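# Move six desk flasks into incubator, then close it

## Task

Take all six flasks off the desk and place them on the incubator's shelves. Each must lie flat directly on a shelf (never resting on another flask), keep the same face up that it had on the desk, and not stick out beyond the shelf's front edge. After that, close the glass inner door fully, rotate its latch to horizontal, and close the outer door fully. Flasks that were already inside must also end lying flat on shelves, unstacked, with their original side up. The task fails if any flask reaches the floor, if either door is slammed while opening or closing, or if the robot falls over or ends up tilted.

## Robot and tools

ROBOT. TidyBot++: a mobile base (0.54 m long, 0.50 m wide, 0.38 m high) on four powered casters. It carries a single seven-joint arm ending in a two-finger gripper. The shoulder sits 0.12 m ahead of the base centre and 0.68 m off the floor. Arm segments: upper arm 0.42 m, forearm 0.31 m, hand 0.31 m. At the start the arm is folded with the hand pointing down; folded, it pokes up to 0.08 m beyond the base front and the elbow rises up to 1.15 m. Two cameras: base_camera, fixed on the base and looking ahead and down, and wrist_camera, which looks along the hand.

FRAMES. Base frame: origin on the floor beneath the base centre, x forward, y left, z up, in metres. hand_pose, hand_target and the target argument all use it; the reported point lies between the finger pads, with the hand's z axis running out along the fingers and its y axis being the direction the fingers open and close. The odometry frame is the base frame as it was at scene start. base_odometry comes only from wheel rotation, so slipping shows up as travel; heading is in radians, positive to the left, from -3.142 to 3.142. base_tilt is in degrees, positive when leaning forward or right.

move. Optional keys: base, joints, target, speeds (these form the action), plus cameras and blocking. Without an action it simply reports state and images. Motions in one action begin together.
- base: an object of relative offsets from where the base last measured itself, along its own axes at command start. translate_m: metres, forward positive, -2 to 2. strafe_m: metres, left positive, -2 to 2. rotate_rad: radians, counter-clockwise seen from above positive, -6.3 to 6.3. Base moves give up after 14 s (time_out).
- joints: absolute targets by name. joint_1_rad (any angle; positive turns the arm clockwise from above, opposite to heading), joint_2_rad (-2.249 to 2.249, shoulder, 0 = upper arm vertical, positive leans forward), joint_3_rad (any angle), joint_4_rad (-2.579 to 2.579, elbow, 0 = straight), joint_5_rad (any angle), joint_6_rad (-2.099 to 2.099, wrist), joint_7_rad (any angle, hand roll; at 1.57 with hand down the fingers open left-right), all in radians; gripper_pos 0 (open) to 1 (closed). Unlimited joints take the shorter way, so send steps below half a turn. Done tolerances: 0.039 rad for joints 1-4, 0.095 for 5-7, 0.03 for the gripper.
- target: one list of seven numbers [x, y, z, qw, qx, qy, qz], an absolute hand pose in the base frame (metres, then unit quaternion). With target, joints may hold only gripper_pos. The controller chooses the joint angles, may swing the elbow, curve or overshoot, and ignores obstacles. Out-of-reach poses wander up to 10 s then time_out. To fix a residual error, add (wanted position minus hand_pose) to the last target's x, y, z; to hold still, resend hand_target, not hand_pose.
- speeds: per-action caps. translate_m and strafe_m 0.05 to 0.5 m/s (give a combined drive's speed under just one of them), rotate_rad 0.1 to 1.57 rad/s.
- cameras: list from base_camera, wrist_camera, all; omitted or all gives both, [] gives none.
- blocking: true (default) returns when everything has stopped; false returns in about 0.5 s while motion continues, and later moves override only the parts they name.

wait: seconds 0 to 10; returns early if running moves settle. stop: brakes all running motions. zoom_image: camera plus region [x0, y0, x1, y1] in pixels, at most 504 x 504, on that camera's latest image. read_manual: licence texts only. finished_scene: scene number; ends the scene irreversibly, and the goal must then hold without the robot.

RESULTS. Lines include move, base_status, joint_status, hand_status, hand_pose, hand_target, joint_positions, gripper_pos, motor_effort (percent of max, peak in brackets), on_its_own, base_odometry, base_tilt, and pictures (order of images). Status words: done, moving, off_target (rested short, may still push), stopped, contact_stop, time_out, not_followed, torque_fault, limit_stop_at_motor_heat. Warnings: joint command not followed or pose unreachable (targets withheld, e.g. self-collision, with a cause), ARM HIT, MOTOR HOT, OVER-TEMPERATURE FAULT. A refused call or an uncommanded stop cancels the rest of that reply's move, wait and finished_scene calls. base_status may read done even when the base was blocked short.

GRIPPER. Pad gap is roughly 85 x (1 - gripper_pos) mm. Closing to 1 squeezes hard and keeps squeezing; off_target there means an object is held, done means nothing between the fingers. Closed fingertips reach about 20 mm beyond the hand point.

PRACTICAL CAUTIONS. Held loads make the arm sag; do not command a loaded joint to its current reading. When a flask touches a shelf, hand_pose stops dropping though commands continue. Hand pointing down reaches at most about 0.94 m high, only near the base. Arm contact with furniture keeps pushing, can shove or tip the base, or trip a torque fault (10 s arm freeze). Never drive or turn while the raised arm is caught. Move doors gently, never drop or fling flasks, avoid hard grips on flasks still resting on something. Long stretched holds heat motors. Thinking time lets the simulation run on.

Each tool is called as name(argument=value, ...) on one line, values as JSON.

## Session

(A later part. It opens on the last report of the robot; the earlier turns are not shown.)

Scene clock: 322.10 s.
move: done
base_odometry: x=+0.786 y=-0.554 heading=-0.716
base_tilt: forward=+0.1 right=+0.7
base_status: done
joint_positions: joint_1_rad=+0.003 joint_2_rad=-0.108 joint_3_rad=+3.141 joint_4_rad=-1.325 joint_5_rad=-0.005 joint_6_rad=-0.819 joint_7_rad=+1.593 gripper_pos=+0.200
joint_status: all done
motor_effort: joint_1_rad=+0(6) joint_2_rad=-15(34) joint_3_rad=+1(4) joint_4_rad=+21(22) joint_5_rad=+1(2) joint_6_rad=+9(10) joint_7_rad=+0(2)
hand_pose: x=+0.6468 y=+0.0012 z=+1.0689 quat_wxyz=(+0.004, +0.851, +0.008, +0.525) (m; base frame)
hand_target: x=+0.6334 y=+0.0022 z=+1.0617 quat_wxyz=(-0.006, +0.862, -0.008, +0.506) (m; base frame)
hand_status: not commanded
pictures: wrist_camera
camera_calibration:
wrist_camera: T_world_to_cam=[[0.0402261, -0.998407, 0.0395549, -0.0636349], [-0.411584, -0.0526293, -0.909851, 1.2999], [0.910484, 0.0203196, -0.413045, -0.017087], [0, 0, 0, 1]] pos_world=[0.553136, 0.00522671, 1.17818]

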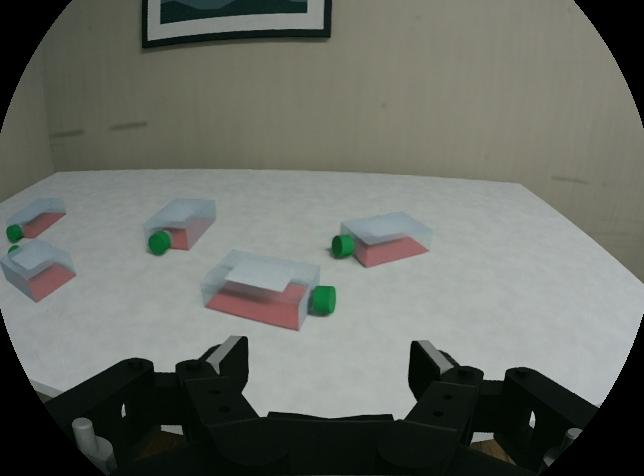

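move(base={"translate_m": 0.454, "strafe_m": -0.02}, speeds={"translate_m": 0.25}, joints={"joint_2_rad": 0.235, "joint_4_rad": -0.622, "joint_6_rad": -2.02, "joint_7_rad": 3.69, "gripper_pos": 0.4}, cameras=["wrist_camera"])

Scene clock: 340.33 s.
move: done
base_odometry: x=+1.116 y=-0.867 heading=-0.716
base_tilt: forward=+0.1 right=+0.7
base_status: done
joint_positions: joint_1_rad=+0.003 joint_2_rad=+0.251 joint_3_rad=+3.141 joint_4_rad=-0.632 joint_5_rad=-0.005 joint_6_rad=-1.961 joint_7_rad=+3.624 gripper_pos=+0.400
joint_status: all done
motor_effort: joint_1_rad=+1(2) joint_2_rad=-22(27) joint_3_rad=+0(2) joint_4_rad=+15(22) joint_5_rad=+1(1) joint_6_rad=+4(10) joint_7_rad=+1(2)
hand_pose: x=+0.5577 y=+0.0016 z=+0.9914 quat_wxyz=(+0.126, +0.512, +0.846, +0.079) (m; base frame)
hand_target: x=+0.5360 y=+0.0019 z=+0.9964 quat_wxyz=(+0.115, +0.484, +0.865, +0.065) (m; base frame)
hand_status: not commanded
pictures: wrist_camera
camera_calibration:
wrist_camera: T_world_to_cam=[[0.835178, 0.49439, 0.240948, -0.701958], [0.484813, -0.868661, 0.101902, -0.308933], [0.259682, 0.0317088, -0.965174, 0.942339], [0, 0, 0, 1]] pos_world=[0.491327, 0.0488028, 1.11014]

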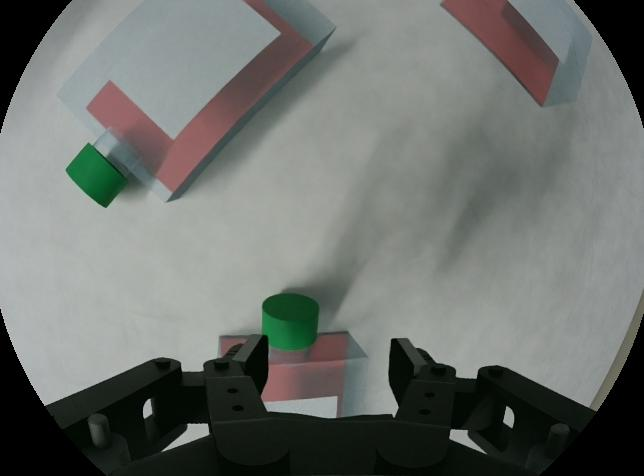

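move(base={"translate_m": -0.017, "strafe_m": -0.006}, speeds={"translate_m": 0.1}, joints={"joint_2_rad": 0.206, "joint_4_rad": -0.77, "joint_6_rad": -1.79, "gripper_pos": 0.45}, cameras=["wrist_camera"])

Scene clock: 344.00 s.
move: done
base_odometry: x=+1.099 y=-0.860 heading=-0.716
base_tilt: forward=+0.1 right=+0.7
base_status: done
joint_positions: joint_1_rad=+0.003 joint_2_rad=+0.221 joint_3_rad=+3.141 joint_4_rad=-0.759 joint_5_rad=-0.005 joint_6_rad=-1.840 joint_7_rad=+3.626 gripper_pos=+0.450
joint_status: all done
motor_effort: joint_1_rad=+0(2) joint_2_rad=-23(26) joint_3_rad=+0(2) joint_4_rad=+16(17) joint_5_rad=+1(1) joint_6_rad=+4(5) joint_7_rad=+0(1)
hand_pose: x=+0.5706 y=+0.0018 z=+0.9720 quat_wxyz=(+0.136, +0.510, +0.845, +0.085) (m; base frame)
hand_target: x=+0.5796 y=+0.0020 z=+0.9802 quat_wxyz=(+0.163, +0.480, +0.857, +0.092) (m; base frame)
hand_status: not commanded
pictures: wrist_camera
camera_calibration:
wrist_camera: T_world_to_cam=[[0.828205, 0.496383, 0.260155, -0.722898], [0.484263, -0.867517, 0.113596, -0.324122], [0.282076, 0.0319029, -0.958861, 0.901297], [0, 0, 0, 1]] pos_world=[0.501433, 0.0488994, 1.0891]

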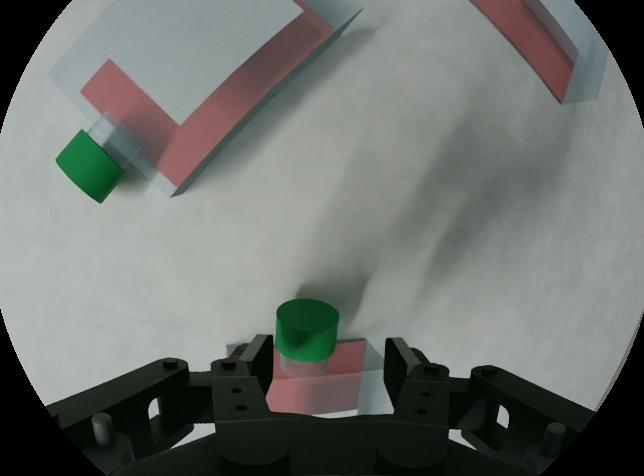

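move(joints={"joint_2_rad": 0.187, "joint_4_rad": -0.875, "joint_6_rad": -1.71}, cameras=["wrist_camera"])

Scene clock: 346.57 s.
move: done
base_odometry: x=+1.099 y=-0.860 heading=-0.716
base_tilt: forward=+0.1 right=+0.7
base_status: not commanded
joint_positions: joint_1_rad=+0.003 joint_2_rad=+0.211 joint_3_rad=+3.141 joint_4_rad=-0.865 joint_5_rad=-0.005 joint_6_rad=-1.765 joint_7_rad=+3.626 gripper_pos=+0.450
joint_status: all done
motor_effort: joint_1_rad=+0(1) joint_2_rad=-22(24) joint_3_rad=+0(1) joint_4_rad=+17(17) joint_5_rad=+1(1) joint_6_rad=+4(5) joint_7_rad=+1(1)
hand_pose: x=+0.5759 y=+0.0018 z=+0.9452 quat_wxyz=(+0.127, +0.511, +0.846, +0.079) (m; base frame)
hand_target: x=+0.5842 y=+0.0020 z=+0.9581 quat_wxyz=(+0.160, +0.480, +0.858, +0.090) (m; base frame)
hand_status: not commanded
pictures: wrist_camera
camera_calibration:
wrist_camera: T_world_to_cam=[[0.833525, 0.496149, 0.243048, -0.70717], [0.486308, -0.867647, 0.103405, -0.31516], [0.262184, 0.0320054, -0.964487, 0.890907], [0, 0, 0, 1]] pos_world=[0.509127, 0.0488998, 1.06373]

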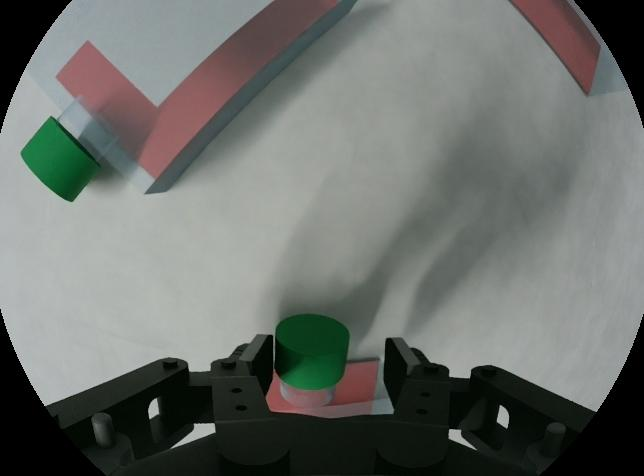

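move(base={"translate_m": -0.006, "strafe_m": -0.003}, speeds={"translate_m": 0.05}, joints={"joint_2_rad": 0.185, "joint_4_rad": -0.9, "joint_6_rad": -1.68, "gripper_pos": 0.5}, cameras=["wrist_camera"])

Scene clock: 348.90 s.
move: done
base_odometry: x=+1.092 y=-0.859 heading=-0.716
base_tilt: forward=+0.1 right=+0.7
base_status: done
joint_positions: joint_1_rad=+0.003 joint_2_rad=+0.204 joint_3_rad=+3.141 joint_4_rad=-0.891 joint_5_rad=-0.005 joint_6_rad=-1.731 joint_7_rad=+3.626 gripper_pos=+0.500
joint_status: all done
motor_effort: joint_1_rad=+1(2) joint_2_rad=-22(25) joint_3_rad=+1(1) joint_4_rad=+17(17) joint_5_rad=+1(1) joint_6_rad=+4(5) joint_7_rad=+1(1)
hand_pose: x=+0.5802 y=+0.0018 z=+0.9420 quat_wxyz=(+0.133, +0.511, +0.845, +0.083) (m; base frame)
hand_target: x=+0.5889 y=+0.0020 z=+0.9527 quat_wxyz=(+0.163, +0.480, +0.857, +0.092) (m; base frame)
hand_status: not commanded
pictures: wrist_camera
camera_calibration:
wrist_camera: T_world_to_cam=[[0.829831, 0.496133, 0.255406, -0.719567], [0.484703, -0.867657, 0.110614, -0.32272], [0.276484, 0.0320046, -0.960486, 0.874592], [0, 0, 0, 1]] pos_world=[0.511732, 0.0489998, 1.05951]

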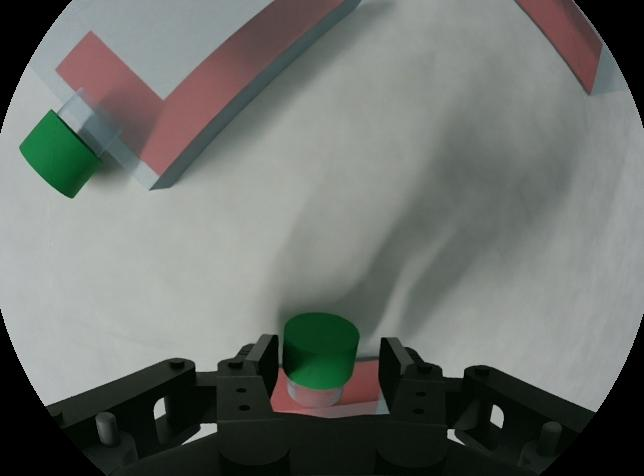

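move(base={"translate_m": -0.003, "strafe_m": 0.003}, speeds={"translate_m": 0.05}, joints={"joint_2_rad": 0.185, "joint_4_rad": -0.922}, cameras=["wrist_camera"])

Scene clock: 353.23 s.
move: done
base_odometry: x=+1.092 y=-0.854 heading=-0.715
base_tilt: forward=+0.1 right=+0.7
base_status: done
joint_positions: joint_1_rad=+0.003 joint_2_rad=+0.201 joint_3_rad=+3.141 joint_4_rad=-0.913 joint_5_rad=-0.005 joint_6_rad=-1.730 joint_7_rad=+3.626 gripper_pos=+0.500
joint_status: all done
motor_effort: joint_1_rad=+0(3) joint_2_rad=-22(25) joint_3_rad=+0(2) joint_4_rad=+17(17) joint_5_rad=+1(2) joint_6_rad=+4(5) joint_7_rad=+1(1)
hand_pose: x=+0.5765 y=+0.0020 z=+0.9350 quat_wxyz=(+0.125, +0.511, +0.847, +0.078) (m; base frame)
hand_target: x=+0.5856 y=+0.0020 z=+0.9441 quat_wxyz=(+0.154, +0.481, +0.859, +0.087) (m; base frame)
hand_status: not commanded
pictures: wrist_camera
camera_calibration:
wrist_camera: T_world_to_cam=[[0.834176, 0.496455, 0.240173, -0.70299], [0.487011, -0.867465, 0.101611, -0.312917], [0.258787, 0.0322053, -0.965398, 0.883682], [0, 0, 0, 1]] pos_world=[0.510127, 0.0490992, 1.05374]

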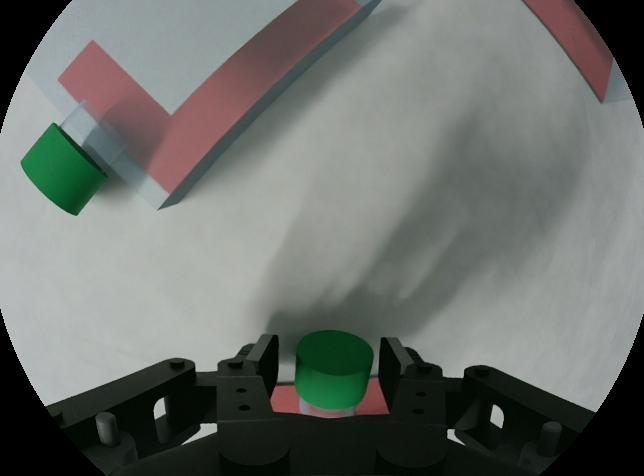

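move(base={"strafe_m": 0.0055}, speeds={"strafe_m": 0.05}, joints={"joint_4_rad": -0.927, "gripper_pos": 0.6}, cameras=["wrist_camera"])

Scene clock: 354.97 s.
move: done
base_odometry: x=+1.096 y=-0.850 heading=-0.715
base_tilt: forward=+0.1 right=+0.7
base_status: done
joint_positions: joint_1_rad=+0.001 joint_2_rad=+0.201 joint_3_rad=+3.140 joint_4_rad=-0.916 joint_5_rad=-0.005 joint_6_rad=-1.730 joint_7_rad=+3.626 gripper_pos=+0.600
joint_status: all done
motor_effort: joint_1_rad=-1(4) joint_2_rad=-23(25) joint_3_rad=+0(2) joint_4_rad=+17(17) joint_5_rad=+0(2) joint_6_rad=+4(4) joint_7_rad=+1(1)
hand_pose: x=+0.5759 y=+0.0028 z=+0.9337 quat_wxyz=(+0.124, +0.511, +0.847, +0.078) (m; base frame)
hand_target: x=+0.5849 y=+0.0020 z=+0.9422 quat_wxyz=(+0.152, +0.481, +0.859, +0.085) (m; base frame)
hand_status: not commanded
pictures: wrist_camera
camera_calibration:
wrist_camera: T_world_to_cam=[[0.834118, 0.497931, 0.237303, -0.699845], [0.488904, -0.8666, 0.0998854, -0.311246], [0.255383, 0.0327021, -0.966287, 0.885327], [0, 0, 0, 1]] pos_world=[0.509826, 0.0497966, 1.05264]

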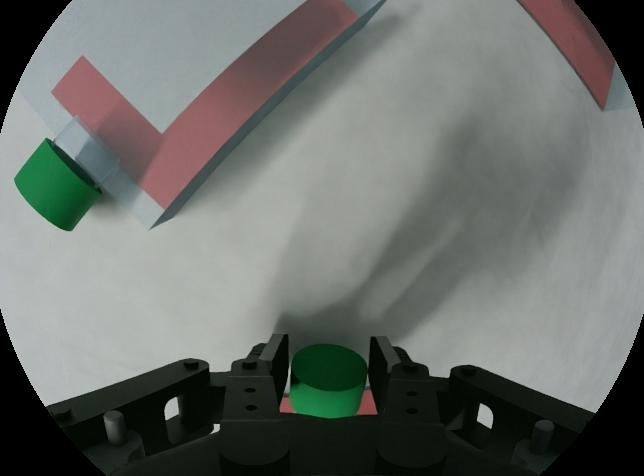

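move(joints={"gripper_pos": 0.8}, cameras=[])

move(joints={"joint_4_rad": -0.885}, cameras=["wrist_camera"])

Scene clock: 356.43 s.
move: off_target
base_odometry: x=+1.096 y=-0.850 heading=-0.715
base_tilt: forward=+0.1 right=+0.7
base_status: not commanded
joint_positions: joint_1_rad=+0.001 joint_2_rad=+0.199 joint_3_rad=+3.140 joint_4_rad=-0.918 joint_5_rad=-0.005 joint_6_rad=-1.729 joint_7_rad=+3.627 gripper_pos=+0.691
joint_status: gripper_pos off_target (ended at +0.691, target +0.800)
motor_effort: joint_1_rad=+0(1) joint_2_rad=-22(24) joint_3_rad=+1(1) joint_4_rad=+16(17) joint_5_rad=+1(1) joint_6_rad=+3(4) joint_7_rad=+0(1)
hand_pose: x=+0.5752 y=+0.0028 z=+0.9344 quat_wxyz=(+0.125, +0.510, +0.847, +0.078) (m; base frame)
hand_target: x=+0.5849 y=+0.0020 z=+0.9422 quat_wxyz=(+0.152, +0.481, +0.859, +0.085) (m; base frame)
hand_status: not commanded
pictures: none
No camera images: "cameras" was empty.

Scene clock: 357.13 s.
move: done
base_odometry: x=+1.096 y=-0.850 heading=-0.715
base_tilt: forward=+0.1 right=+0.7
base_status: not commanded
joint_positions: joint_1_rad=+0.001 joint_2_rad=+0.199 joint_3_rad=+3.140 joint_4_rad=-0.893 joint_5_rad=-0.005 joint_6_rad=-1.729 joint_7_rad=+3.627 gripper_pos=+0.691
joint_status: all done
motor_effort: joint_1_rad=+1(1) joint_2_rad=-23(25) joint_3_rad=+0(1) joint_4_rad=+18(19) joint_5_rad=+1(1) joint_6_rad=+5(5) joint_7_rad=+0(1)
hand_pose: x=+0.5791 y=+0.0028 z=+0.9438 quat_wxyz=(+0.135, +0.509, +0.846, +0.085) (m; base frame)
hand_target: x=+0.5909 y=+0.0020 z=+0.9586 quat_wxyz=(+0.170, +0.479, +0.856, +0.095) (m; base frame)
hand_status: not commanded
pictures: wrist_camera
camera_calibration:
wrist_camera: T_world_to_cam=[[0.827241, 0.498156, 0.259833, -0.722245], [0.486194, -0.866474, 0.113303, -0.324946], [0.281581, 0.0326, -0.958983, 0.872302], [0, 0, 0, 1]] pos_world=[0.509833, 0.0497962, 1.061]

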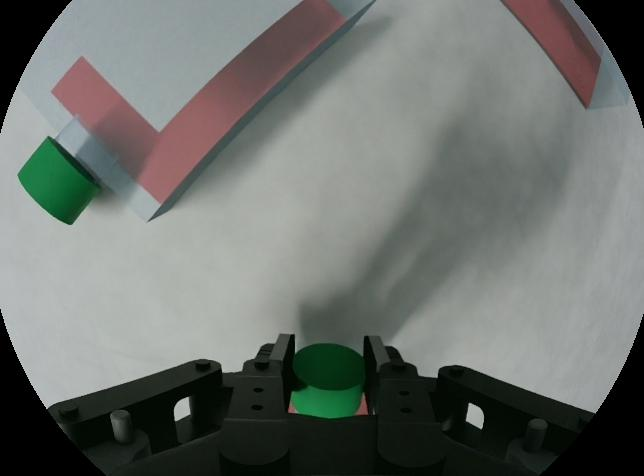

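move(base={"translate_m": -0.1, "strafe_m": -0.1}, speeds={"translate_m": 0.15}, cameras=[])

move(joints={"joint_4_rad": -0.918}, cameras=[])

move(joints={"joint_4_rad": -0.928}, cameras=[])

move(joints={"joint_4_rad": -0.935}, cameras=["wrist_camera"])

Scene clock: 361.03 s.
move: done
base_odometry: x=+0.955 y=-0.860 heading=-0.715
base_tilt: forward=+0.1 right=+0.7
base_status: done
joint_positions: joint_1_rad=+0.001 joint_2_rad=+0.199 joint_3_rad=+3.140 joint_4_rad=-0.893 joint_5_rad=-0.005 joint_6_rad=-1.729 joint_7_rad=+3.627 gripper_pos=+0.691
joint_status: not commanded
motor_effort: joint_1_rad=+0(2) joint_2_rad=-23(26) joint_3_rad=+0(2) joint_4_rad=+17(18) joint_5_rad=+0(2) joint_6_rad=+4(5) joint_7_rad=+1(1)
hand_pose: x=+0.5792 y=+0.0031 z=+0.9437 quat_wxyz=(+0.135, +0.509, +0.846, +0.085) (m; base frame)
hand_target: x=+0.5909 y=+0.0020 z=+0.9586 quat_wxyz=(+0.170, +0.479, +0.856, +0.095) (m; base frame)
hand_status: not commanded
pictures: none
No camera images: "cameras" was empty.

Scene clock: 361.70 s.
move: done
base_odometry: x=+0.955 y=-0.860 heading=-0.715
base_tilt: forward=+0.1 right=+0.7
base_status: not commanded
joint_positions: joint_1_rad=+0.001 joint_2_rad=+0.199 joint_3_rad=+3.140 joint_4_rad=-0.915 joint_5_rad=-0.005 joint_6_rad=-1.729 joint_7_rad=+3.627 gripper_pos=+0.691
joint_status: all done
motor_effort: joint_1_rad=+0(1) joint_2_rad=-23(25) joint_3_rad=+1(1) joint_4_rad=+17(18) joint_5_rad=+1(1) joint_6_rad=+4(5) joint_7_rad=+1(1)
hand_pose: x=+0.5758 y=+0.0031 z=+0.9352 quat_wxyz=(+0.126, +0.510, +0.847, +0.079) (m; base frame)
hand_target: x=+0.5862 y=+0.0020 z=+0.9457 quat_wxyz=(+0.155, +0.481, +0.859, +0.087) (m; base frame)
hand_status: not commanded
pictures: none
No camera images: "cameras" was empty.

Scene clock: 362.20 s.
move: done
base_odometry: x=+0.955 y=-0.860 heading=-0.715
base_tilt: forward=+0.1 right=+0.7
base_status: not commanded
joint_positions: joint_1_rad=+0.001 joint_2_rad=+0.198 joint_3_rad=+3.140 joint_4_rad=-0.919 joint_5_rad=-0.005 joint_6_rad=-1.728 joint_7_rad=+3.627 gripper_pos=+0.691
joint_status: all done
motor_effort: joint_1_rad=+0(1) joint_2_rad=-22(23) joint_3_rad=+1(1) joint_4_rad=+16(18) joint_5_rad=+1(1) joint_6_rad=+4(4) joint_7_rad=+0(1)
hand_pose: x=+0.5753 y=+0.0031 z=+0.9344 quat_wxyz=(+0.125, +0.510, +0.847, +0.078) (m; base frame)
hand_target: x=+0.5847 y=+0.0020 z=+0.9418 quat_wxyz=(+0.151, +0.481, +0.859, +0.085) (m; base frame)
hand_status: not commanded
pictures: none
No camera images: "cameras" was empty.

Scene clock: 362.67 s.
move: done
base_odometry: x=+0.955 y=-0.860 heading=-0.715
base_tilt: forward=+0.1 right=+0.7
base_status: not commanded
joint_positions: joint_1_rad=+0.001 joint_2_rad=+0.198 joint_3_rad=+3.140 joint_4_rad=-0.920 joint_5_rad=-0.005 joint_6_rad=-1.728 joint_7_rad=+3.627 gripper_pos=+0.691
joint_status: all done
motor_effort: joint_1_rad=+0(1) joint_2_rad=-21(22) joint_3_rad=+0(1) joint_4_rad=+16(16) joint_5_rad=+0(1) joint_6_rad=+3(4) joint_7_rad=+1(1)
hand_pose: x=+0.5752 y=+0.0031 z=+0.9343 quat_wxyz=(+0.125, +0.510, +0.847, +0.078) (m; base frame)
hand_target: x=+0.5836 y=+0.0020 z=+0.9390 quat_wxyz=(+0.148, +0.481, +0.860, +0.083) (m; base frame)
hand_status: not commanded
pictures: wrist_camera
camera_calibration:
wrist_camera: T_world_to_cam=[[0.832981, 0.498795, 0.239472, -0.700977], [0.48949, -0.866099, 0.101349, -0.312499], [0.257958, 0.0327973, -0.965599, 0.884015], [0, 0, 0, 1]] pos_world=[0.508826, 0.0499951, 1.05314]

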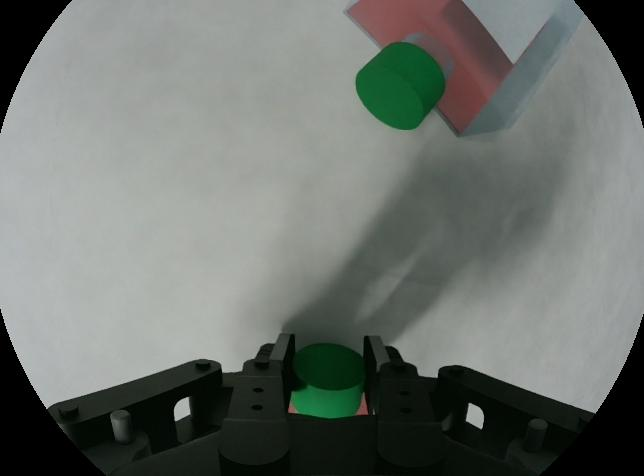

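move(joints={"gripper_pos": 0.45}, cameras=[])

move(joints={"joint_2_rad": 0.23, "joint_4_rad": -0.7, "joint_6_rad": -1.93}, cameras=[])

move(base={"translate_m": 0.068}, speeds={"translate_m": 0.15}, joints={"joint_2_rad": 0.15, "joint_4_rad": -0.815, "joint_6_rad": -2.02}, cameras=["wrist_camera"])

Scene clock: 365.93 s.
move: done
base_odometry: x=+0.955 y=-0.860 heading=-0.715
base_tilt: forward=+0.1 right=+0.7
base_status: not commanded
joint_positions: joint_1_rad=+0.001 joint_2_rad=+0.198 joint_3_rad=+3.140 joint_4_rad=-0.924 joint_5_rad=-0.005 joint_6_rad=-1.728 joint_7_rad=+3.627 gripper_pos=+0.450
joint_status: all done
motor_effort: joint_1_rad=+0(1) joint_2_rad=-22(24) joint_3_rad=+0(1) joint_4_rad=+17(17) joint_5_rad=+1(1) joint_6_rad=+4(4) joint_7_rad=+1(1)
hand_pose: x=+0.5745 y=+0.0031 z=+0.9326 quat_wxyz=(+0.123, +0.510, +0.848, +0.077) (m; base frame)
hand_target: x=+0.5836 y=+0.0020 z=+0.9390 quat_wxyz=(+0.148, +0.481, +0.860, +0.083) (m; base frame)
hand_status: not commanded
pictures: none
No camera images: "cameras" was empty.

Scene clock: 367.47 s.
move: done
base_odometry: x=+0.955 y=-0.860 heading=-0.715
base_tilt: forward=+0.1 right=+0.7
base_status: not commanded
joint_positions: joint_1_rad=+0.001 joint_2_rad=+0.226 joint_3_rad=+3.140 joint_4_rad=-0.709 joint_5_rad=-0.005 joint_6_rad=-1.872 joint_7_rad=+3.627 gripper_pos=+0.450
joint_status: all done
motor_effort: joint_1_rad=+0(1) joint_2_rad=-23(25) joint_3_rad=+1(1) joint_4_rad=+16(18) joint_5_rad=+0(1) joint_6_rad=+4(5) joint_7_rad=+1(1)
hand_pose: x=+0.5684 y=+0.0030 z=+0.9842 quat_wxyz=(+0.141, +0.508, +0.845, +0.088) (m; base frame)
hand_target: x=+0.5534 y=+0.0019 z=+0.9804 quat_wxyz=(+0.122, +0.484, +0.864, +0.069) (m; base frame)
hand_status: not commanded
pictures: none
No camera images: "cameras" was empty.

Scene clock: 368.80 s.
move: done
base_odometry: x=+1.006 y=-0.905 heading=-0.715
base_tilt: forward=+0.1 right=+0.7
base_status: done
joint_positions: joint_1_rad=+0.001 joint_2_rad=+0.170 joint_3_rad=+3.140 joint_4_rad=-0.805 joint_5_rad=-0.005 joint_6_rad=-1.963 joint_7_rad=+3.627 gripper_pos=+0.450
joint_status: all done
motor_effort: joint_1_rad=+0(2) joint_2_rad=-20(24) joint_3_rad=+0(2) joint_4_rad=+15(16) joint_5_rad=+1(1) joint_6_rad=+3(5) joint_7_rad=+1(1)
hand_pose: x=+0.5133 y=+0.0029 z=+0.9680 quat_wxyz=(+0.086, +0.513, +0.853, +0.054) (m; base frame)
hand_target: x=+0.4888 y=+0.0019 z=+0.9694 quat_wxyz=(+0.068, +0.487, +0.870, +0.038) (m; base frame)
hand_status: not commanded
pictures: wrist_camera
camera_calibration:
wrist_camera: T_world_to_cam=[[0.850982, 0.499915, 0.160984, -0.59074], [0.497792, -0.865472, 0.0562184, -0.246329], [0.167431, 0.0322956, -0.985355, 0.998148], [0, 0, 0, 1]] pos_world=[0.458209, 0.0498933, 1.09248]

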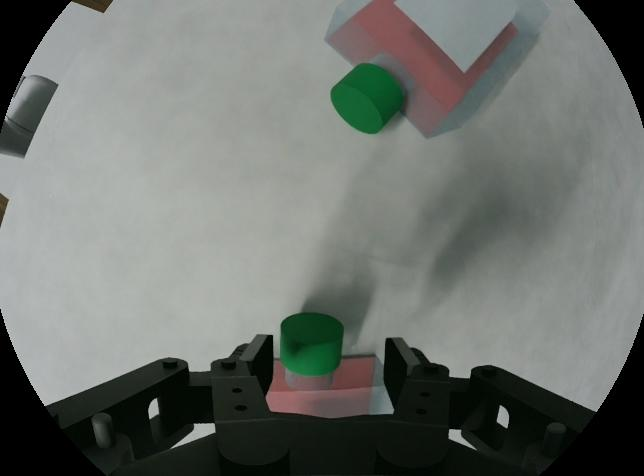

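move(base={"translate_m": 0.004, "strafe_m": -0.004}, speeds={"translate_m": 0.05}, joints={"joint_2_rad": 0.225, "joint_4_rad": -0.832, "joint_6_rad": -2.09}, cameras=["wrist_camera"])

Scene clock: 370.80 s.
move: done
base_odometry: x=+1.007 y=-0.911 heading=-0.715
base_tilt: forward=+0.1 right=+0.7
base_status: done
joint_positions: joint_1_rad=+0.001 joint_2_rad=+0.234 joint_3_rad=+3.140 joint_4_rad=-0.823 joint_5_rad=-0.005 joint_6_rad=-2.035 joint_7_rad=+3.627 gripper_pos=+0.450
joint_status: all done
motor_effort: joint_1_rad=+0(2) joint_2_rad=-22(25) joint_3_rad=+0(2) joint_4_rad=+15(16) joint_5_rad=+0(2) joint_6_rad=+2(4) joint_7_rad=+1(1)
hand_pose: x=+0.5059 y=+0.0029 z=+0.9346 quat_wxyz=(+0.020, +0.515, +0.857, +0.015) (m; base frame)
hand_target: x=+0.4849 y=+0.0018 z=+0.9352 quat_wxyz=(-0.002, +0.489, +0.873, -0.001) (m; base frame)
hand_status: not commanded
pictures: wrist_camera
camera_calibration:
wrist_camera: T_world_to_cam=[[0.865352, 0.500352, 0.028512, -0.462513], [0.500959, -0.865223, -0.0206983, -0.170472], [0.0143128, 0.0321947, -0.999379, 1.05701], [0, 0, 0, 1]] pos_world=[0.470507, 0.0498925, 1.06601]

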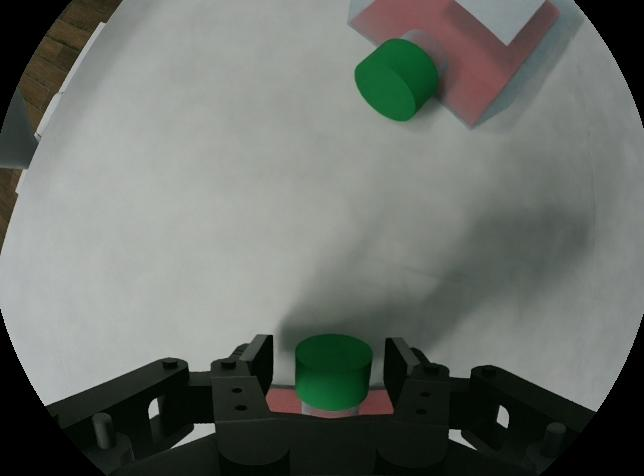

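move(base={"translate_m": -0.003, "strafe_m": 0.008}, speeds={"strafe_m": 0.05}, joints={"joint_2_rad": 0.246, "joint_4_rad": -0.842, "joint_6_rad": -2.098, "gripper_pos": 0.6}, cameras=["wrist_camera"])

Scene clock: 372.63 s.
move: done
base_odometry: x=+1.010 y=-0.903 heading=-0.715
base_tilt: forward=+0.1 right=+0.6
base_status: done
joint_positions: joint_1_rad=-0.001 joint_2_rad=+0.246 joint_3_rad=+3.140 joint_4_rad=-0.831 joint_5_rad=-0.005 joint_6_rad=-2.044 joint_7_rad=+3.627 gripper_pos=+0.600
joint_status: all done
motor_effort: joint_1_rad=-1(3) joint_2_rad=-22(24) joint_3_rad=+1(1) joint_4_rad=+15(16) joint_5_rad=+0(1) joint_6_rad=+2(3) joint_7_rad=+1(1)
hand_pose: x=+0.5047 y=+0.0035 z=+0.9277 quat_wxyz=(+0.008, +0.515, +0.857, +0.007) (m; base frame)
hand_target: x=+0.4861 y=+0.0018 z=+0.9249 quat_wxyz=(-0.019, +0.488, +0.872, -0.011) (m; base frame)
hand_status: not commanded
pictures: wrist_camera
camera_calibration:
wrist_camera: T_world_to_cam=[[0.865088, 0.501608, 0.00353148, -0.438166], [0.501409, -0.864496, -0.0351674, -0.156417], [-0.0145873, 0.0321936, -0.999375, 1.06467], [0, 0, 0, 1]] pos_world=[0.473011, 0.0502904, 1.06005]

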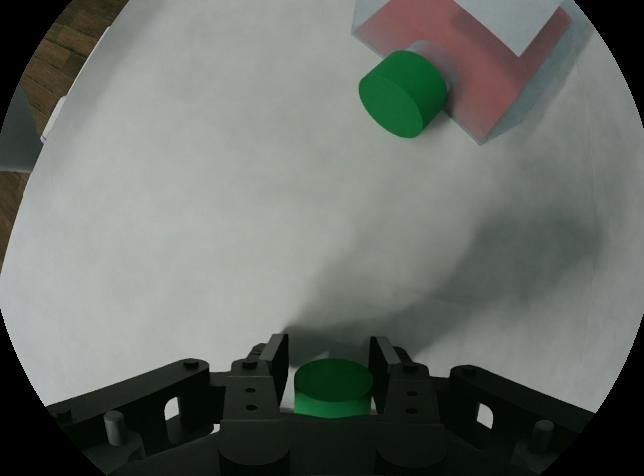

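move(joints={"gripper_pos": 0.78}, cameras=[])

move(joints={"joint_4_rad": -0.772}, cameras=[])

move(base={"strafe_m": -0.04}, speeds={"strafe_m": 0.15}, joints={"joint_7_rad": 4.765}, cameras=[])

move(joints={"joint_4_rad": -0.822}, cameras=[])

move(joints={"joint_4_rad": -0.843}, cameras=["wrist_camera"])

Scene clock: 375.00 s.
move: off_target
base_odometry: x=+1.010 y=-0.903 heading=-0.715
base_tilt: forward=+0.1 right=+0.6
base_status: not commanded
joint_positions: joint_1_rad=-0.001 joint_2_rad=+0.245 joint_3_rad=+3.140 joint_4_rad=-0.831 joint_5_rad=-0.005 joint_6_rad=-2.044 joint_7_rad=+3.627 gripper_pos=+0.690
joint_status: gripper_pos off_target (ended at +0.690, target +0.780)
motor_effort: joint_1_rad=+0(1) joint_2_rad=-21(23) joint_3_rad=+0(1) joint_4_rad=+14(15) joint_5_rad=+1(1) joint_6_rad=+1(2) joint_7_rad=+0(2)
hand_pose: x=+0.5045 y=+0.0035 z=+0.9280 quat_wxyz=(+0.008, +0.515, +0.857, +0.008) (m; base frame)
hand_target: x=+0.4861 y=+0.0018 z=+0.9249 quat_wxyz=(-0.019, +0.488, +0.872, -0.011) (m; base frame)
hand_status: not commanded
pictures: none
No camera images: "cameras" was empty.

Scene clock: 375.80 s.
move: done
base_odometry: x=+1.010 y=-0.903 heading=-0.715
base_tilt: forward=+0.1 right=+0.6
base_status: not commanded
joint_positions: joint_1_rad=-0.001 joint_2_rad=+0.252 joint_3_rad=+3.140 joint_4_rad=-0.782 joint_5_rad=-0.005 joint_6_rad=-2.047 joint_7_rad=+3.627 gripper_pos=+0.690
joint_status: all done
motor_effort: joint_1_rad=+1(2) joint_2_rad=-24(25) joint_3_rad=+0(1) joint_4_rad=+15(16) joint_5_rad=+1(1) joint_6_rad=+2(2) joint_7_rad=+0(1)
hand_pose: x=+0.5129 y=+0.0035 z=+0.9391 quat_wxyz=(+0.024, +0.514, +0.857, +0.017) (m; base frame)
hand_target: x=+0.4970 y=+0.0018 z=+0.9438 quat_wxyz=(+0.011, +0.489, +0.872, +0.006) (m; base frame)
hand_status: not commanded
pictures: none
No camera images: "cameras" was empty.

Scene clock: 377.53 s.
move: done
base_odometry: x=+0.984 y=-0.933 heading=-0.715
base_tilt: forward=+0.2 right=+0.6
base_status: done
joint_positions: joint_1_rad=+0.004 joint_2_rad=+0.254 joint_3_rad=+3.141 joint_4_rad=-0.782 joint_5_rad=-0.005 joint_6_rad=-2.047 joint_7_rad=+4.702 gripper_pos=+0.690
joint_status: all done
motor_effort: joint_1_rad=+0(3) joint_2_rad=-24(25) joint_3_rad=+0(2) joint_4_rad=+15(16) joint_5_rad=+1(2) joint_6_rad=+2(2) joint_7_rad=+1(2)
hand_pose: x=+0.5132 y=+0.0012 z=+0.9386 quat_wxyz=(+0.029, +0.006, +1.000, +0.002) (m; base frame)
hand_target: x=+0.4970 y=+0.0018 z=+0.9438 quat_wxyz=(+0.013, -0.027, +1.000, +0.000) (m; base frame)
hand_status: not commanded
pictures: none
No camera images: "cameras" was empty.

Scene clock: 378.37 s.
move: done
base_odometry: x=+0.984 y=-0.933 heading=-0.715
base_tilt: forward=+0.1 right=+0.7
base_status: not commanded
joint_positions: joint_1_rad=+0.004 joint_2_rad=+0.254 joint_3_rad=+3.141 joint_4_rad=-0.817 joint_5_rad=-0.005 joint_6_rad=-2.048 joint_7_rad=+4.702 gripper_pos=+0.690
joint_status: all done
motor_effort: joint_1_rad=+0(1) joint_2_rad=-21(24) joint_3_rad=+0(1) joint_4_rad=+14(16) joint_5_rad=+1(1) joint_6_rad=+1(2) joint_7_rad=+1(2)
hand_pose: x=+0.5078 y=+0.0012 z=+0.9287 quat_wxyz=(+0.012, +0.006, +1.000, +0.002) (m; base frame)
hand_target: x=+0.4893 y=+0.0018 z=+0.9302 quat_wxyz=(-0.012, -0.027, +1.000, +0.000) (m; base frame)
hand_status: not commanded
pictures: none
No camera images: "cameras" was empty.

Scene clock: 379.13 s.
move: done
base_odometry: x=+0.984 y=-0.933 heading=-0.715
base_tilt: forward=+0.1 right=+0.7
base_status: not commanded
joint_positions: joint_1_rad=+0.004 joint_2_rad=+0.249 joint_3_rad=+3.141 joint_4_rad=-0.825 joint_5_rad=-0.005 joint_6_rad=-2.049 joint_7_rad=+4.702 gripper_pos=+0.690
joint_status: all done
motor_effort: joint_1_rad=+0(1) joint_2_rad=-21(23) joint_3_rad=+0(1) joint_4_rad=+13(14) joint_5_rad=+1(2) joint_6_rad=+1(2) joint_7_rad=+1(1)
hand_pose: x=+0.5049 y=+0.0012 z=+0.9283 quat_wxyz=(+0.010, +0.006, +1.000, +0.002) (m; base frame)
hand_target: x=+0.4859 y=+0.0018 z=+0.9246 quat_wxyz=(-0.023, -0.027, +0.999, +0.001) (m; base frame)
hand_status: not commanded
pictures: wrist_camera
camera_calibration:
wrist_camera: T_world_to_cam=[[-0.0235344, 0.99964, -0.0128701, 0.0260634], [0.999488, 0.0232477, -0.0219877, -0.423211], [-0.0216806, -0.013381, -0.999675, 1.06928], [0, 0, 0, 1]] pos_world=[0.44679, -0.00190736, 1.05996]

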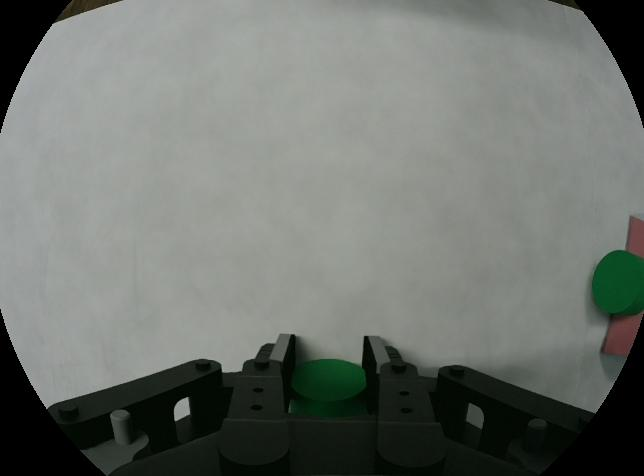

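move(joints={"gripper_pos": 0.4}, cameras=[])

move(joints={"joint_2_rad": 0.16, "joint_4_rad": -0.78, "joint_6_rad": -2.06}, cameras=[])

move(base={"translate_m": -0.224}, speeds={"translate_m": 0.3}, joints={"joint_2_rad": -0.12, "joint_4_rad": -1.05, "joint_6_rad": -1.65, "joint_7_rad": 3.1}, cameras=[])

move(joints={"joint_2_rad": -0.12, "joint_4_rad": -1.32, "joint_6_rad": -0.88, "joint_7_rad": 1.53, "gripper_pos": 0.35}, cameras=["wrist_camera"])

Scene clock: 382.57 s.
move: done
base_odometry: x=+0.984 y=-0.933 heading=-0.715
base_tilt: forward=+0.1 right=+0.7
base_status: not commanded
joint_positions: joint_1_rad=+0.004 joint_2_rad=+0.251 joint_3_rad=+3.141 joint_4_rad=-0.834 joint_5_rad=-0.005 joint_6_rad=-2.049 joint_7_rad=+4.702 gripper_pos=+0.400
joint_status: all done
motor_effort: joint_1_rad=+0(1) joint_2_rad=-23(24) joint_3_rad=+0(1) joint_4_rad=+15(15) joint_5_rad=+0(1) joint_6_rad=+1(2) joint_7_rad=+1(1)
hand_pose: x=+0.5039 y=+0.0012 z=+0.9251 quat_wxyz=(+0.004, +0.006, +1.000, +0.002) (m; base frame)
hand_target: x=+0.4859 y=+0.0018 z=+0.9246 quat_wxyz=(-0.023, -0.027, +0.999, +0.001) (m; base frame)
hand_status: not commanded
pictures: none
No camera images: "cameras" was empty.

Scene clock: 383.57 s.
move: done
base_odometry: x=+0.984 y=-0.933 heading=-0.715
base_tilt: forward=+0.1 right=+0.7
base_status: not commanded
joint_positions: joint_1_rad=+0.004 joint_2_rad=+0.168 joint_3_rad=+3.141 joint_4_rad=-0.786 joint_5_rad=-0.005 joint_6_rad=-2.049 joint_7_rad=+4.702 gripper_pos=+0.400
joint_status: all done
motor_effort: joint_1_rad=+0(1) joint_2_rad=-19(26) joint_3_rad=+1(1) joint_4_rad=+15(17) joint_5_rad=+1(1) joint_6_rad=+2(3) joint_7_rad=+1(1)
hand_pose: x=+0.4888 y=+0.0013 z=+0.9703 quat_wxyz=(+0.070, +0.006, +0.998, +0.002) (m; base frame)
hand_target: x=+0.4838 y=+0.0018 z=+0.9744 quat_wxyz=(+0.071, -0.027, +0.997, -0.002) (m; base frame)
hand_status: not commanded
pictures: none
No camera images: "cameras" was empty.

Scene clock: 385.80 s.
move: done
base_odometry: x=+0.814 y=-0.786 heading=-0.715
base_tilt: forward=+0.1 right=+0.7
base_status: done
joint_positions: joint_1_rad=+0.004 joint_2_rad=-0.099 joint_3_rad=+3.141 joint_4_rad=-1.039 joint_5_rad=-0.005 joint_6_rad=-1.704 joint_7_rad=+3.165 gripper_pos=+0.400
joint_status: all done
motor_effort: joint_1_rad=+0(1) joint_2_rad=-11(25) joint_3_rad=+1(2) joint_4_rad=+16(17) joint_5_rad=+0(1) joint_6_rad=+6(6) joint_7_rad=+0(3)
hand_pose: x=+0.4801 y=+0.0015 z=+1.0125 quat_wxyz=(+0.175, +0.678, +0.693, +0.174) (m; base frame)
hand_target: x=+0.4864 y=+0.0020 z=+1.0240 quat_wxyz=(+0.192, +0.693, +0.666, +0.200) (m; base frame)
hand_status: not commanded
pictures: none
No camera images: "cameras" was empty.

Scene clock: 387.97 s.
move: done
base_odometry: x=+0.814 y=-0.786 heading=-0.715
base_tilt: forward=+0.1 right=+0.7
base_status: not commanded
joint_positions: joint_1_rad=+0.004 joint_2_rad=-0.105 joint_3_rad=+3.141 joint_4_rad=-1.308 joint_5_rad=-0.005 joint_6_rad=-0.932 joint_7_rad=+1.596 gripper_pos=+0.350
joint_status: all done
motor_effort: joint_1_rad=+0(1) joint_2_rad=-15(16) joint_3_rad=+1(1) joint_4_rad=+21(22) joint_5_rad=+1(1) joint_6_rad=+9(9) joint_7_rad=+0(2)
hand_pose: x=+0.6313 y=+0.0006 z=+1.0466 quat_wxyz=(+0.004, +0.876, +0.009, +0.482) (m; base frame)
hand_target: x=+0.6334 y=+0.0022 z=+1.0617 quat_wxyz=(-0.011, +0.862, -0.017, +0.506) (m; base frame)
hand_status: not commanded
pictures: wrist_camera
camera_calibration:
wrist_camera: T_world_to_cam=[[0.0444799, -0.99831, 0.0374037, -0.0631495], [-0.498723, -0.0546312, -0.865038, 1.28135], [0.865619, 0.0198227, -0.50031, 0.107492], [0, 0, 0, 1]] pos_world=[0.548802, 0.00482814, 1.16456]

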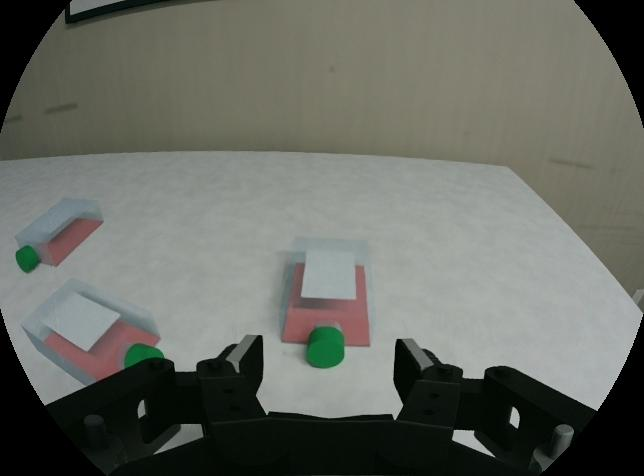

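move(base={"translate_m": 0.01}, speeds={"translate_m": 0.1}, joints={"joint_2_rad": 0.0, "joint_4_rad": -1.56, "joint_6_rad": -0.46, "gripper_pos": 0.45}, cameras=[])

move(joints={"joint_2_rad": 0.044, "joint_4_rad": -1.59, "joint_6_rad": -0.4, "gripper_pos": 0.55}, cameras=["wrist_camera"])

Scene clock: 392.43 s.
move: done
base_odometry: x=+0.822 y=-0.793 heading=-0.715
base_tilt: forward=+0.1 right=+0.7
base_status: done
joint_positions: joint_1_rad=+0.004 joint_2_rad=+0.012 joint_3_rad=+3.141 joint_4_rad=-1.554 joint_5_rad=-0.005 joint_6_rad=-0.512 joint_7_rad=+1.594 gripper_pos=+0.450
joint_status: all done
motor_effort: joint_1_rad=+0(1) joint_2_rad=-20(23) joint_3_rad=+1(1) joint_4_rad=+22(24) joint_5_rad=+1(2) joint_6_rad=+9(10) joint_7_rad=+1(1)
hand_pose: x=+0.7104 y=-0.0002 z=+0.9530 quat_wxyz=(+0.005, +0.862, +0.007, +0.507) (m; base frame)
hand_target: x=+0.7137 y=+0.0023 z=+0.9708 quat_wxyz=(-0.011, +0.847, -0.017, +0.532) (m; base frame)
hand_status: not commanded
pictures: none
No camera images: "cameras" was empty.

Scene clock: 393.27 s.
move: done
base_odometry: x=+0.822 y=-0.793 heading=-0.715
base_tilt: forward=+0.1 right=+0.7
base_status: not commanded
joint_positions: joint_1_rad=+0.004 joint_2_rad=+0.049 joint_3_rad=+3.141 joint_4_rad=-1.579 joint_5_rad=-0.005 joint_6_rad=-0.446 joint_7_rad=+1.594 gripper_pos=+0.550
joint_status: all done
motor_effort: joint_1_rad=+0(1) joint_2_rad=-22(24) joint_3_rad=+1(1) joint_4_rad=+22(23) joint_5_rad=+1(1) joint_6_rad=+9(10) joint_7_rad=+1(2)
hand_pose: x=+0.7261 y=-0.0003 z=+0.9342 quat_wxyz=(+0.005, +0.861, +0.007, +0.509) (m; base frame)
hand_target: x=+0.7297 y=+0.0023 z=+0.9432 quat_wxyz=(-0.011, +0.850, -0.017, +0.526) (m; base frame)
hand_status: not commanded
pictures: wrist_camera
camera_calibration:
wrist_camera: T_world_to_cam=[[0.0388284, -0.998514, 0.0382385, -0.0608194], [-0.444641, -0.0515351, -0.894225, 1.21925], [0.894867, 0.017719, -0.445981, -0.10278], [0, 0, 0, 1]] pos_world=[0.636465, 0.00392637, 1.04677]

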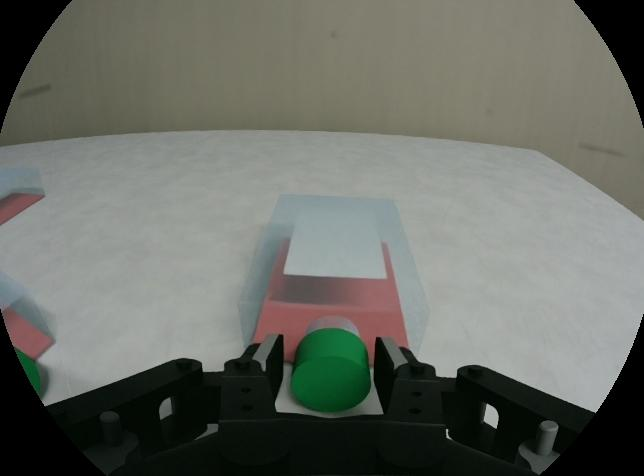

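move(base={"translate_m": 0.002}, speeds={"translate_m": 0.05}, joints={"joint_2_rad": 0.05, "gripper_pos": 0.64}, cameras=[])

move(joints={"gripper_pos": 0.88}, cameras=["wrist_camera"])

Scene clock: 395.10 s.
move: done
base_odometry: x=+0.823 y=-0.794 heading=-0.715
base_tilt: forward=+0.1 right=+0.7
base_status: done
joint_positions: joint_1_rad=+0.004 joint_2_rad=+0.053 joint_3_rad=+3.141 joint_4_rad=-1.579 joint_5_rad=-0.005 joint_6_rad=-0.446 joint_7_rad=+1.594 gripper_pos=+0.640
joint_status: all done
motor_effort: joint_1_rad=+0(2) joint_2_rad=-22(25) joint_3_rad=+0(1) joint_4_rad=+22(22) joint_5_rad=+1(1) joint_6_rad=+9(9) joint_7_rad=+1(1)
hand_pose: x=+0.7272 y=-0.0003 z=+0.9315 quat_wxyz=(+0.005, +0.862, +0.007, +0.507) (m; base frame)
hand_target: x=+0.7313 y=+0.0023 z=+0.9395 quat_wxyz=(-0.011, +0.852, -0.017, +0.523) (m; base frame)
hand_status: not commanded
pictures: none
No camera images: "cameras" was empty.

Scene clock: 395.77 s.
move: off_target
base_odometry: x=+0.823 y=-0.794 heading=-0.715
base_tilt: forward=+0.1 right=+0.7
base_status: not commanded
joint_positions: joint_1_rad=+0.004 joint_2_rad=+0.053 joint_3_rad=+3.141 joint_4_rad=-1.579 joint_5_rad=-0.005 joint_6_rad=-0.445 joint_7_rad=+1.594 gripper_pos=+0.683
joint_status: gripper_pos off_target (ended at +0.683, target +0.880)
motor_effort: joint_1_rad=+0(1) joint_2_rad=-22(23) joint_3_rad=+1(1) joint_4_rad=+21(22) joint_5_rad=+0(1) joint_6_rad=+9(10) joint_7_rad=+1(1)
hand_pose: x=+0.7274 y=-0.0003 z=+0.9317 quat_wxyz=(+0.005, +0.862, +0.007, +0.507) (m; base frame)
hand_target: x=+0.7313 y=+0.0023 z=+0.9395 quat_wxyz=(-0.011, +0.852, -0.017, +0.523) (m; base frame)
hand_status: not commanded
pictures: wrist_camera
camera_calibration:
wrist_camera: T_world_to_cam=[[0.0389167, -0.998519, 0.0380122, -0.0606214], [-0.447762, -0.051434, -0.892672, 1.21841], [0.893306, 0.0177195, -0.4491, -0.10103], [0, 0, 0, 1]] pos_world=[0.638167, 0.0039263, 1.04457]

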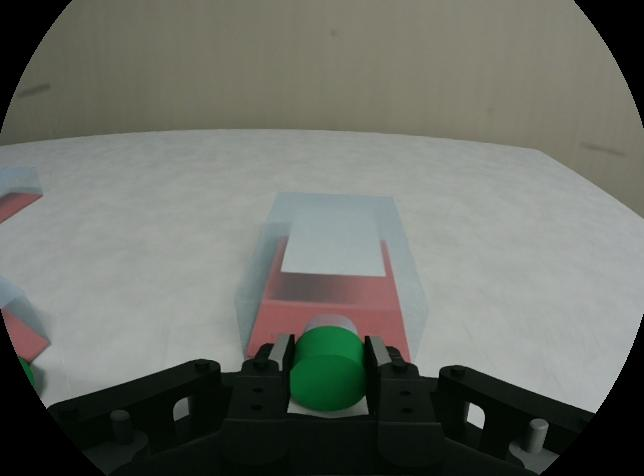

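move(joints={"joint_2_rad": 0.02, "joint_4_rad": -1.373, "joint_6_rad": -0.7}, cameras=[])

move(base={"translate_m": -0.85}, speeds={"translate_m": 0.4}, cameras=[])

move(base={"translate_m": -0.367, "strafe_m": -0.243, "rotate_rad": -1.573}, speeds={"translate_m": 0.4, "rotate_rad": 0.9}, joints={"joint_2_rad": 0.15, "joint_4_rad": -1.65, "joint_6_rad": -0.3}, cameras=[])

move(base={"translate_m": 0.7}, speeds={"translate_m": 0.4}, joints={"joint_2_rad": 0.3, "joint_4_rad": -1.93, "joint_6_rad": 0.1}, cameras=["wrist_camera"])

Scene clock: 400.37 s.
move: done
base_odometry: x=+0.823 y=-0.794 heading=-0.715
base_tilt: forward=+0.1 right=+0.7
base_status: not commanded
joint_positions: joint_1_rad=+0.004 joint_2_rad=+0.041 joint_3_rad=+3.141 joint_4_rad=-1.384 joint_5_rad=-0.005 joint_6_rad=-0.643 joint_7_rad=+1.593 gripper_pos=+0.683
joint_status: all done
motor_effort: joint_1_rad=+0(1) joint_2_rad=-24(26) joint_3_rad=+1(1) joint_4_rad=+23(25) joint_5_rad=+1(1) joint_6_rad=+10(10) joint_7_rad=+1(1)
hand_pose: x=+0.7211 y=+0.0000 z=+0.9995 quat_wxyz=(+0.004, +0.859, +0.007, +0.512) (m; base frame)
hand_target: x=+0.7066 y=+0.0023 z=+1.0028 quat_wxyz=(-0.011, +0.866, -0.017, +0.500) (m; base frame)
hand_status: not commanded
pictures: none
No camera images: "cameras" was empty.

Scene clock: 403.47 s.
move: done
base_odometry: x=+0.181 y=-0.237 heading=-0.715
base_tilt: forward=+0.1 right=+0.7
base_status: done
joint_positions: joint_1_rad=+0.004 joint_2_rad=+0.032 joint_3_rad=+3.141 joint_4_rad=-1.383 joint_5_rad=-0.005 joint_6_rad=-0.648 joint_7_rad=+1.593 gripper_pos=+0.683
joint_status: not commanded
motor_effort: joint_1_rad=-1(1) joint_2_rad=-22(27) joint_3_rad=+1(1) joint_4_rad=+23(23) joint_5_rad=+1(1) joint_6_rad=+10(10) joint_7_rad=+1(1)
hand_pose: x=+0.7174 y=+0.0000 z=+1.0042 quat_wxyz=(+0.004, +0.858, +0.007, +0.514) (m; base frame)
hand_target: x=+0.7066 y=+0.0023 z=+1.0028 quat_wxyz=(-0.011, +0.866, -0.017, +0.500) (m; base frame)
hand_status: not commanded
pictures: none
No camera images: "cameras" was empty.

Scene clock: 406.10 s.
move: done
base_odometry: x=-0.255 y=-0.180 heading=-2.287
base_tilt: forward=+0.1 right=+0.7
base_status: done
joint_positions: joint_1_rad=+0.005 joint_2_rad=+0.176 joint_3_rad=+3.144 joint_4_rad=-1.648 joint_5_rad=-0.005 joint_6_rad=-0.353 joint_7_rad=+1.593 gripper_pos=+0.683
joint_status: all done
motor_effort: joint_1_rad=-1(4) joint_2_rad=-27(33) joint_3_rad=+1(4) joint_4_rad=+22(24) joint_5_rad=+1(2) joint_6_rad=+9(10) joint_7_rad=+1(2)
hand_pose: x=+0.7527 y=-0.0027 z=+0.8401 quat_wxyz=(+0.005, +0.886, +0.005, +0.464) (m; base frame)
hand_target: x=+0.7567 y=+0.0023 z=+0.8693 quat_wxyz=(-0.011, +0.867, -0.017, +0.497) (m; base frame)
hand_status: not commanded
pictures: none
No camera images: "cameras" was empty.

Scene clock: 408.83 s.
move: done
base_odometry: x=-0.715 y=-0.708 heading=-2.288
base_tilt: forward=+0.2 right=+0.7
base_status: done
joint_positions: joint_1_rad=+0.005 joint_2_rad=+0.322 joint_3_rad=+3.144 joint_4_rad=-1.929 joint_5_rad=-0.005 joint_6_rad=+0.049 joint_7_rad=+1.593 gripper_pos=+0.683
joint_status: all done
motor_effort: joint_1_rad=-1(1) joint_2_rad=-29(32) joint_3_rad=+0(2) joint_4_rad=+18(23) joint_5_rad=+1(1) joint_6_rad=+9(11) joint_7_rad=+0(1)
hand_pose: x=+0.7479 y=-0.0030 z=+0.6992 quat_wxyz=(+0.006, +0.892, +0.005, +0.452) (m; base frame)
hand_target: x=+0.7557 y=+0.0023 z=+0.7261 quat_wxyz=(-0.010, +0.875, -0.017, +0.484) (m; base frame)
hand_status: not commanded
pictures: wrist_camera
camera_calibration:
wrist_camera: T_world_to_cam=[[0.037913, -0.998707, 0.0338609, -0.051662], [-0.556238, -0.0492421, -0.829563, 1.05701], [0.830158, 0.0126165, -0.557386, -0.100761], [0, 0, 0, 1]] pos_world=[0.673557, 0.00172558, 0.822445]

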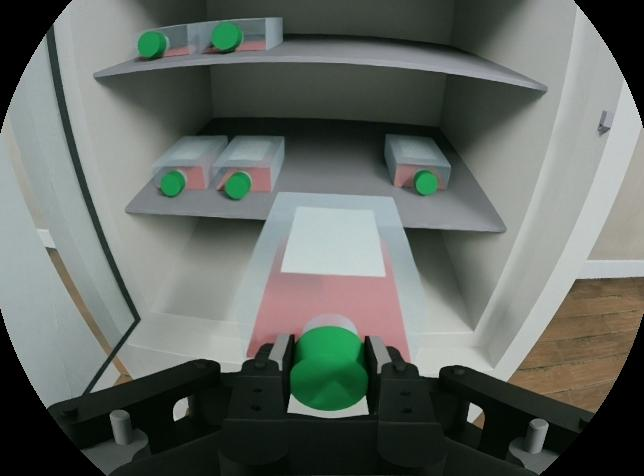

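move(base={"translate_m": 0.118}, speeds={"translate_m": 0.2}, joints={"joint_2_rad": 0.425, "joint_4_rad": -2.205, "joint_6_rad": 0.63}, cameras=["wrist_camera"])

move(base={"translate_m": 0.24}, speeds={"translate_m": 0.14}, joints={"joint_2_rad": 0.455, "joint_6_rad": 0.648}, cameras=["wrist_camera"])

Scene clock: 414.20 s.
move: done
base_odometry: x=-0.793 y=-0.797 heading=-2.289
base_tilt: forward=+0.1 right=+0.7
base_status: done
joint_positions: joint_1_rad=+0.005 joint_2_rad=+0.443 joint_3_rad=+3.144 joint_4_rad=-2.197 joint_5_rad=-0.005 joint_6_rad=+0.573 joint_7_rad=+1.593 gripper_pos=+0.683
joint_status: all done
motor_effort: joint_1_rad=-1(2) joint_2_rad=-28(32) joint_3_rad=+0(1) joint_4_rad=+14(19) joint_5_rad=+1(1) joint_6_rad=+10(10) joint_7_rad=+0(2)
hand_pose: x=+0.7242 y=-0.0036 z=+0.6378 quat_wxyz=(+0.008, +0.859, +0.004, +0.512) (m; base frame)
hand_target: x=+0.7294 y=+0.0023 z=+0.6615 quat_wxyz=(-0.012, +0.841, -0.017, +0.540) (m; base frame)
hand_status: not commanded
pictures: wrist_camera
camera_calibration:
wrist_camera: T_world_to_cam=[[0.0313822, -0.998638, 0.0416844, -0.0495282], [-0.439568, -0.0512448, -0.896746, 0.951199], [0.897661, 0.00981875, -0.440578, -0.23873], [0, 0, 0, 1]] pos_world=[0.63397, 0.00162734, 0.74987]

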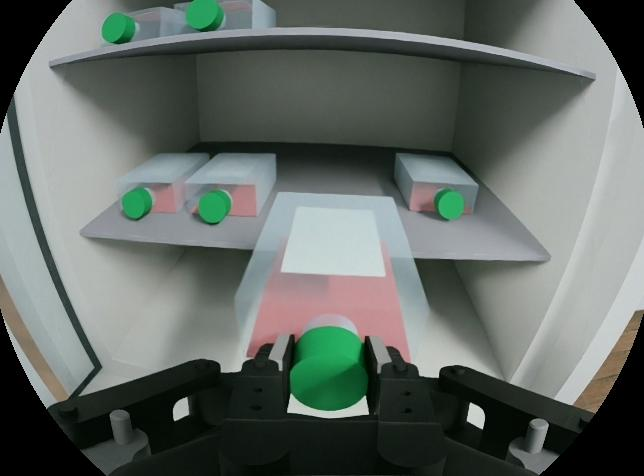

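Scene clock: 416.50 s.
move: done
base_odometry: x=-0.951 y=-0.978 heading=-2.289
base_tilt: forward=+0.1 right=+0.7
base_status: done
joint_positions: joint_1_rad=+0.005 joint_2_rad=+0.468 joint_3_rad=+3.144 joint_4_rad=-2.204 joint_5_rad=-0.005 joint_6_rad=+0.597 joint_7_rad=+1.593 gripper_pos=+0.683
joint_status: all done
motor_effort: joint_1_rad=+0(1) joint_2_rad=-29(31) joint_3_rad=+0(1) joint_4_rad=+13(15) joint_5_rad=+1(1) joint_6_rad=+10(11) joint_7_rad=+0(2)
hand_pose: x=+0.7237 y=-0.0037 z=+0.6265 quat_wxyz=(+0.008, +0.861, +0.005, +0.508) (m; base frame)
hand_target: x=+0.7310 y=+0.0023 z=+0.6482 quat_wxyz=(-0.012, +0.845, -0.017, +0.535) (m; base frame)
hand_status: not commanded
pictures: wrist_camera
camera_calibration:
wrist_camera: T_world_to_cam=[[0.0316516, -0.998634, 0.0415836, -0.0491952], [-0.446295, -0.0513474, -0.893412, 0.943673], [0.894326, 0.00971942, -0.44731, -0.236672], [0, 0, 0, 1]] pos_world=[0.634375, 0.00162742, 0.739268]

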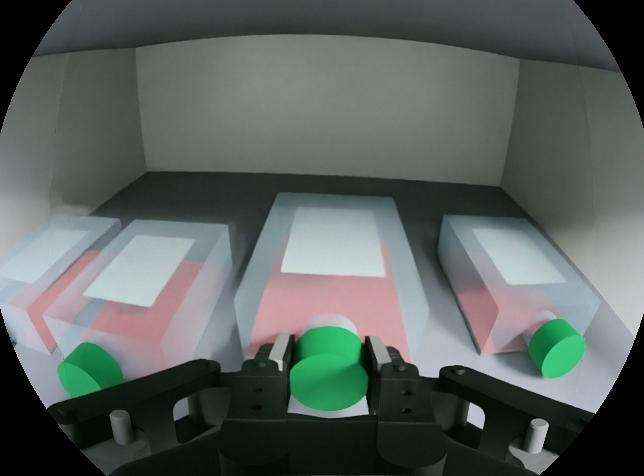

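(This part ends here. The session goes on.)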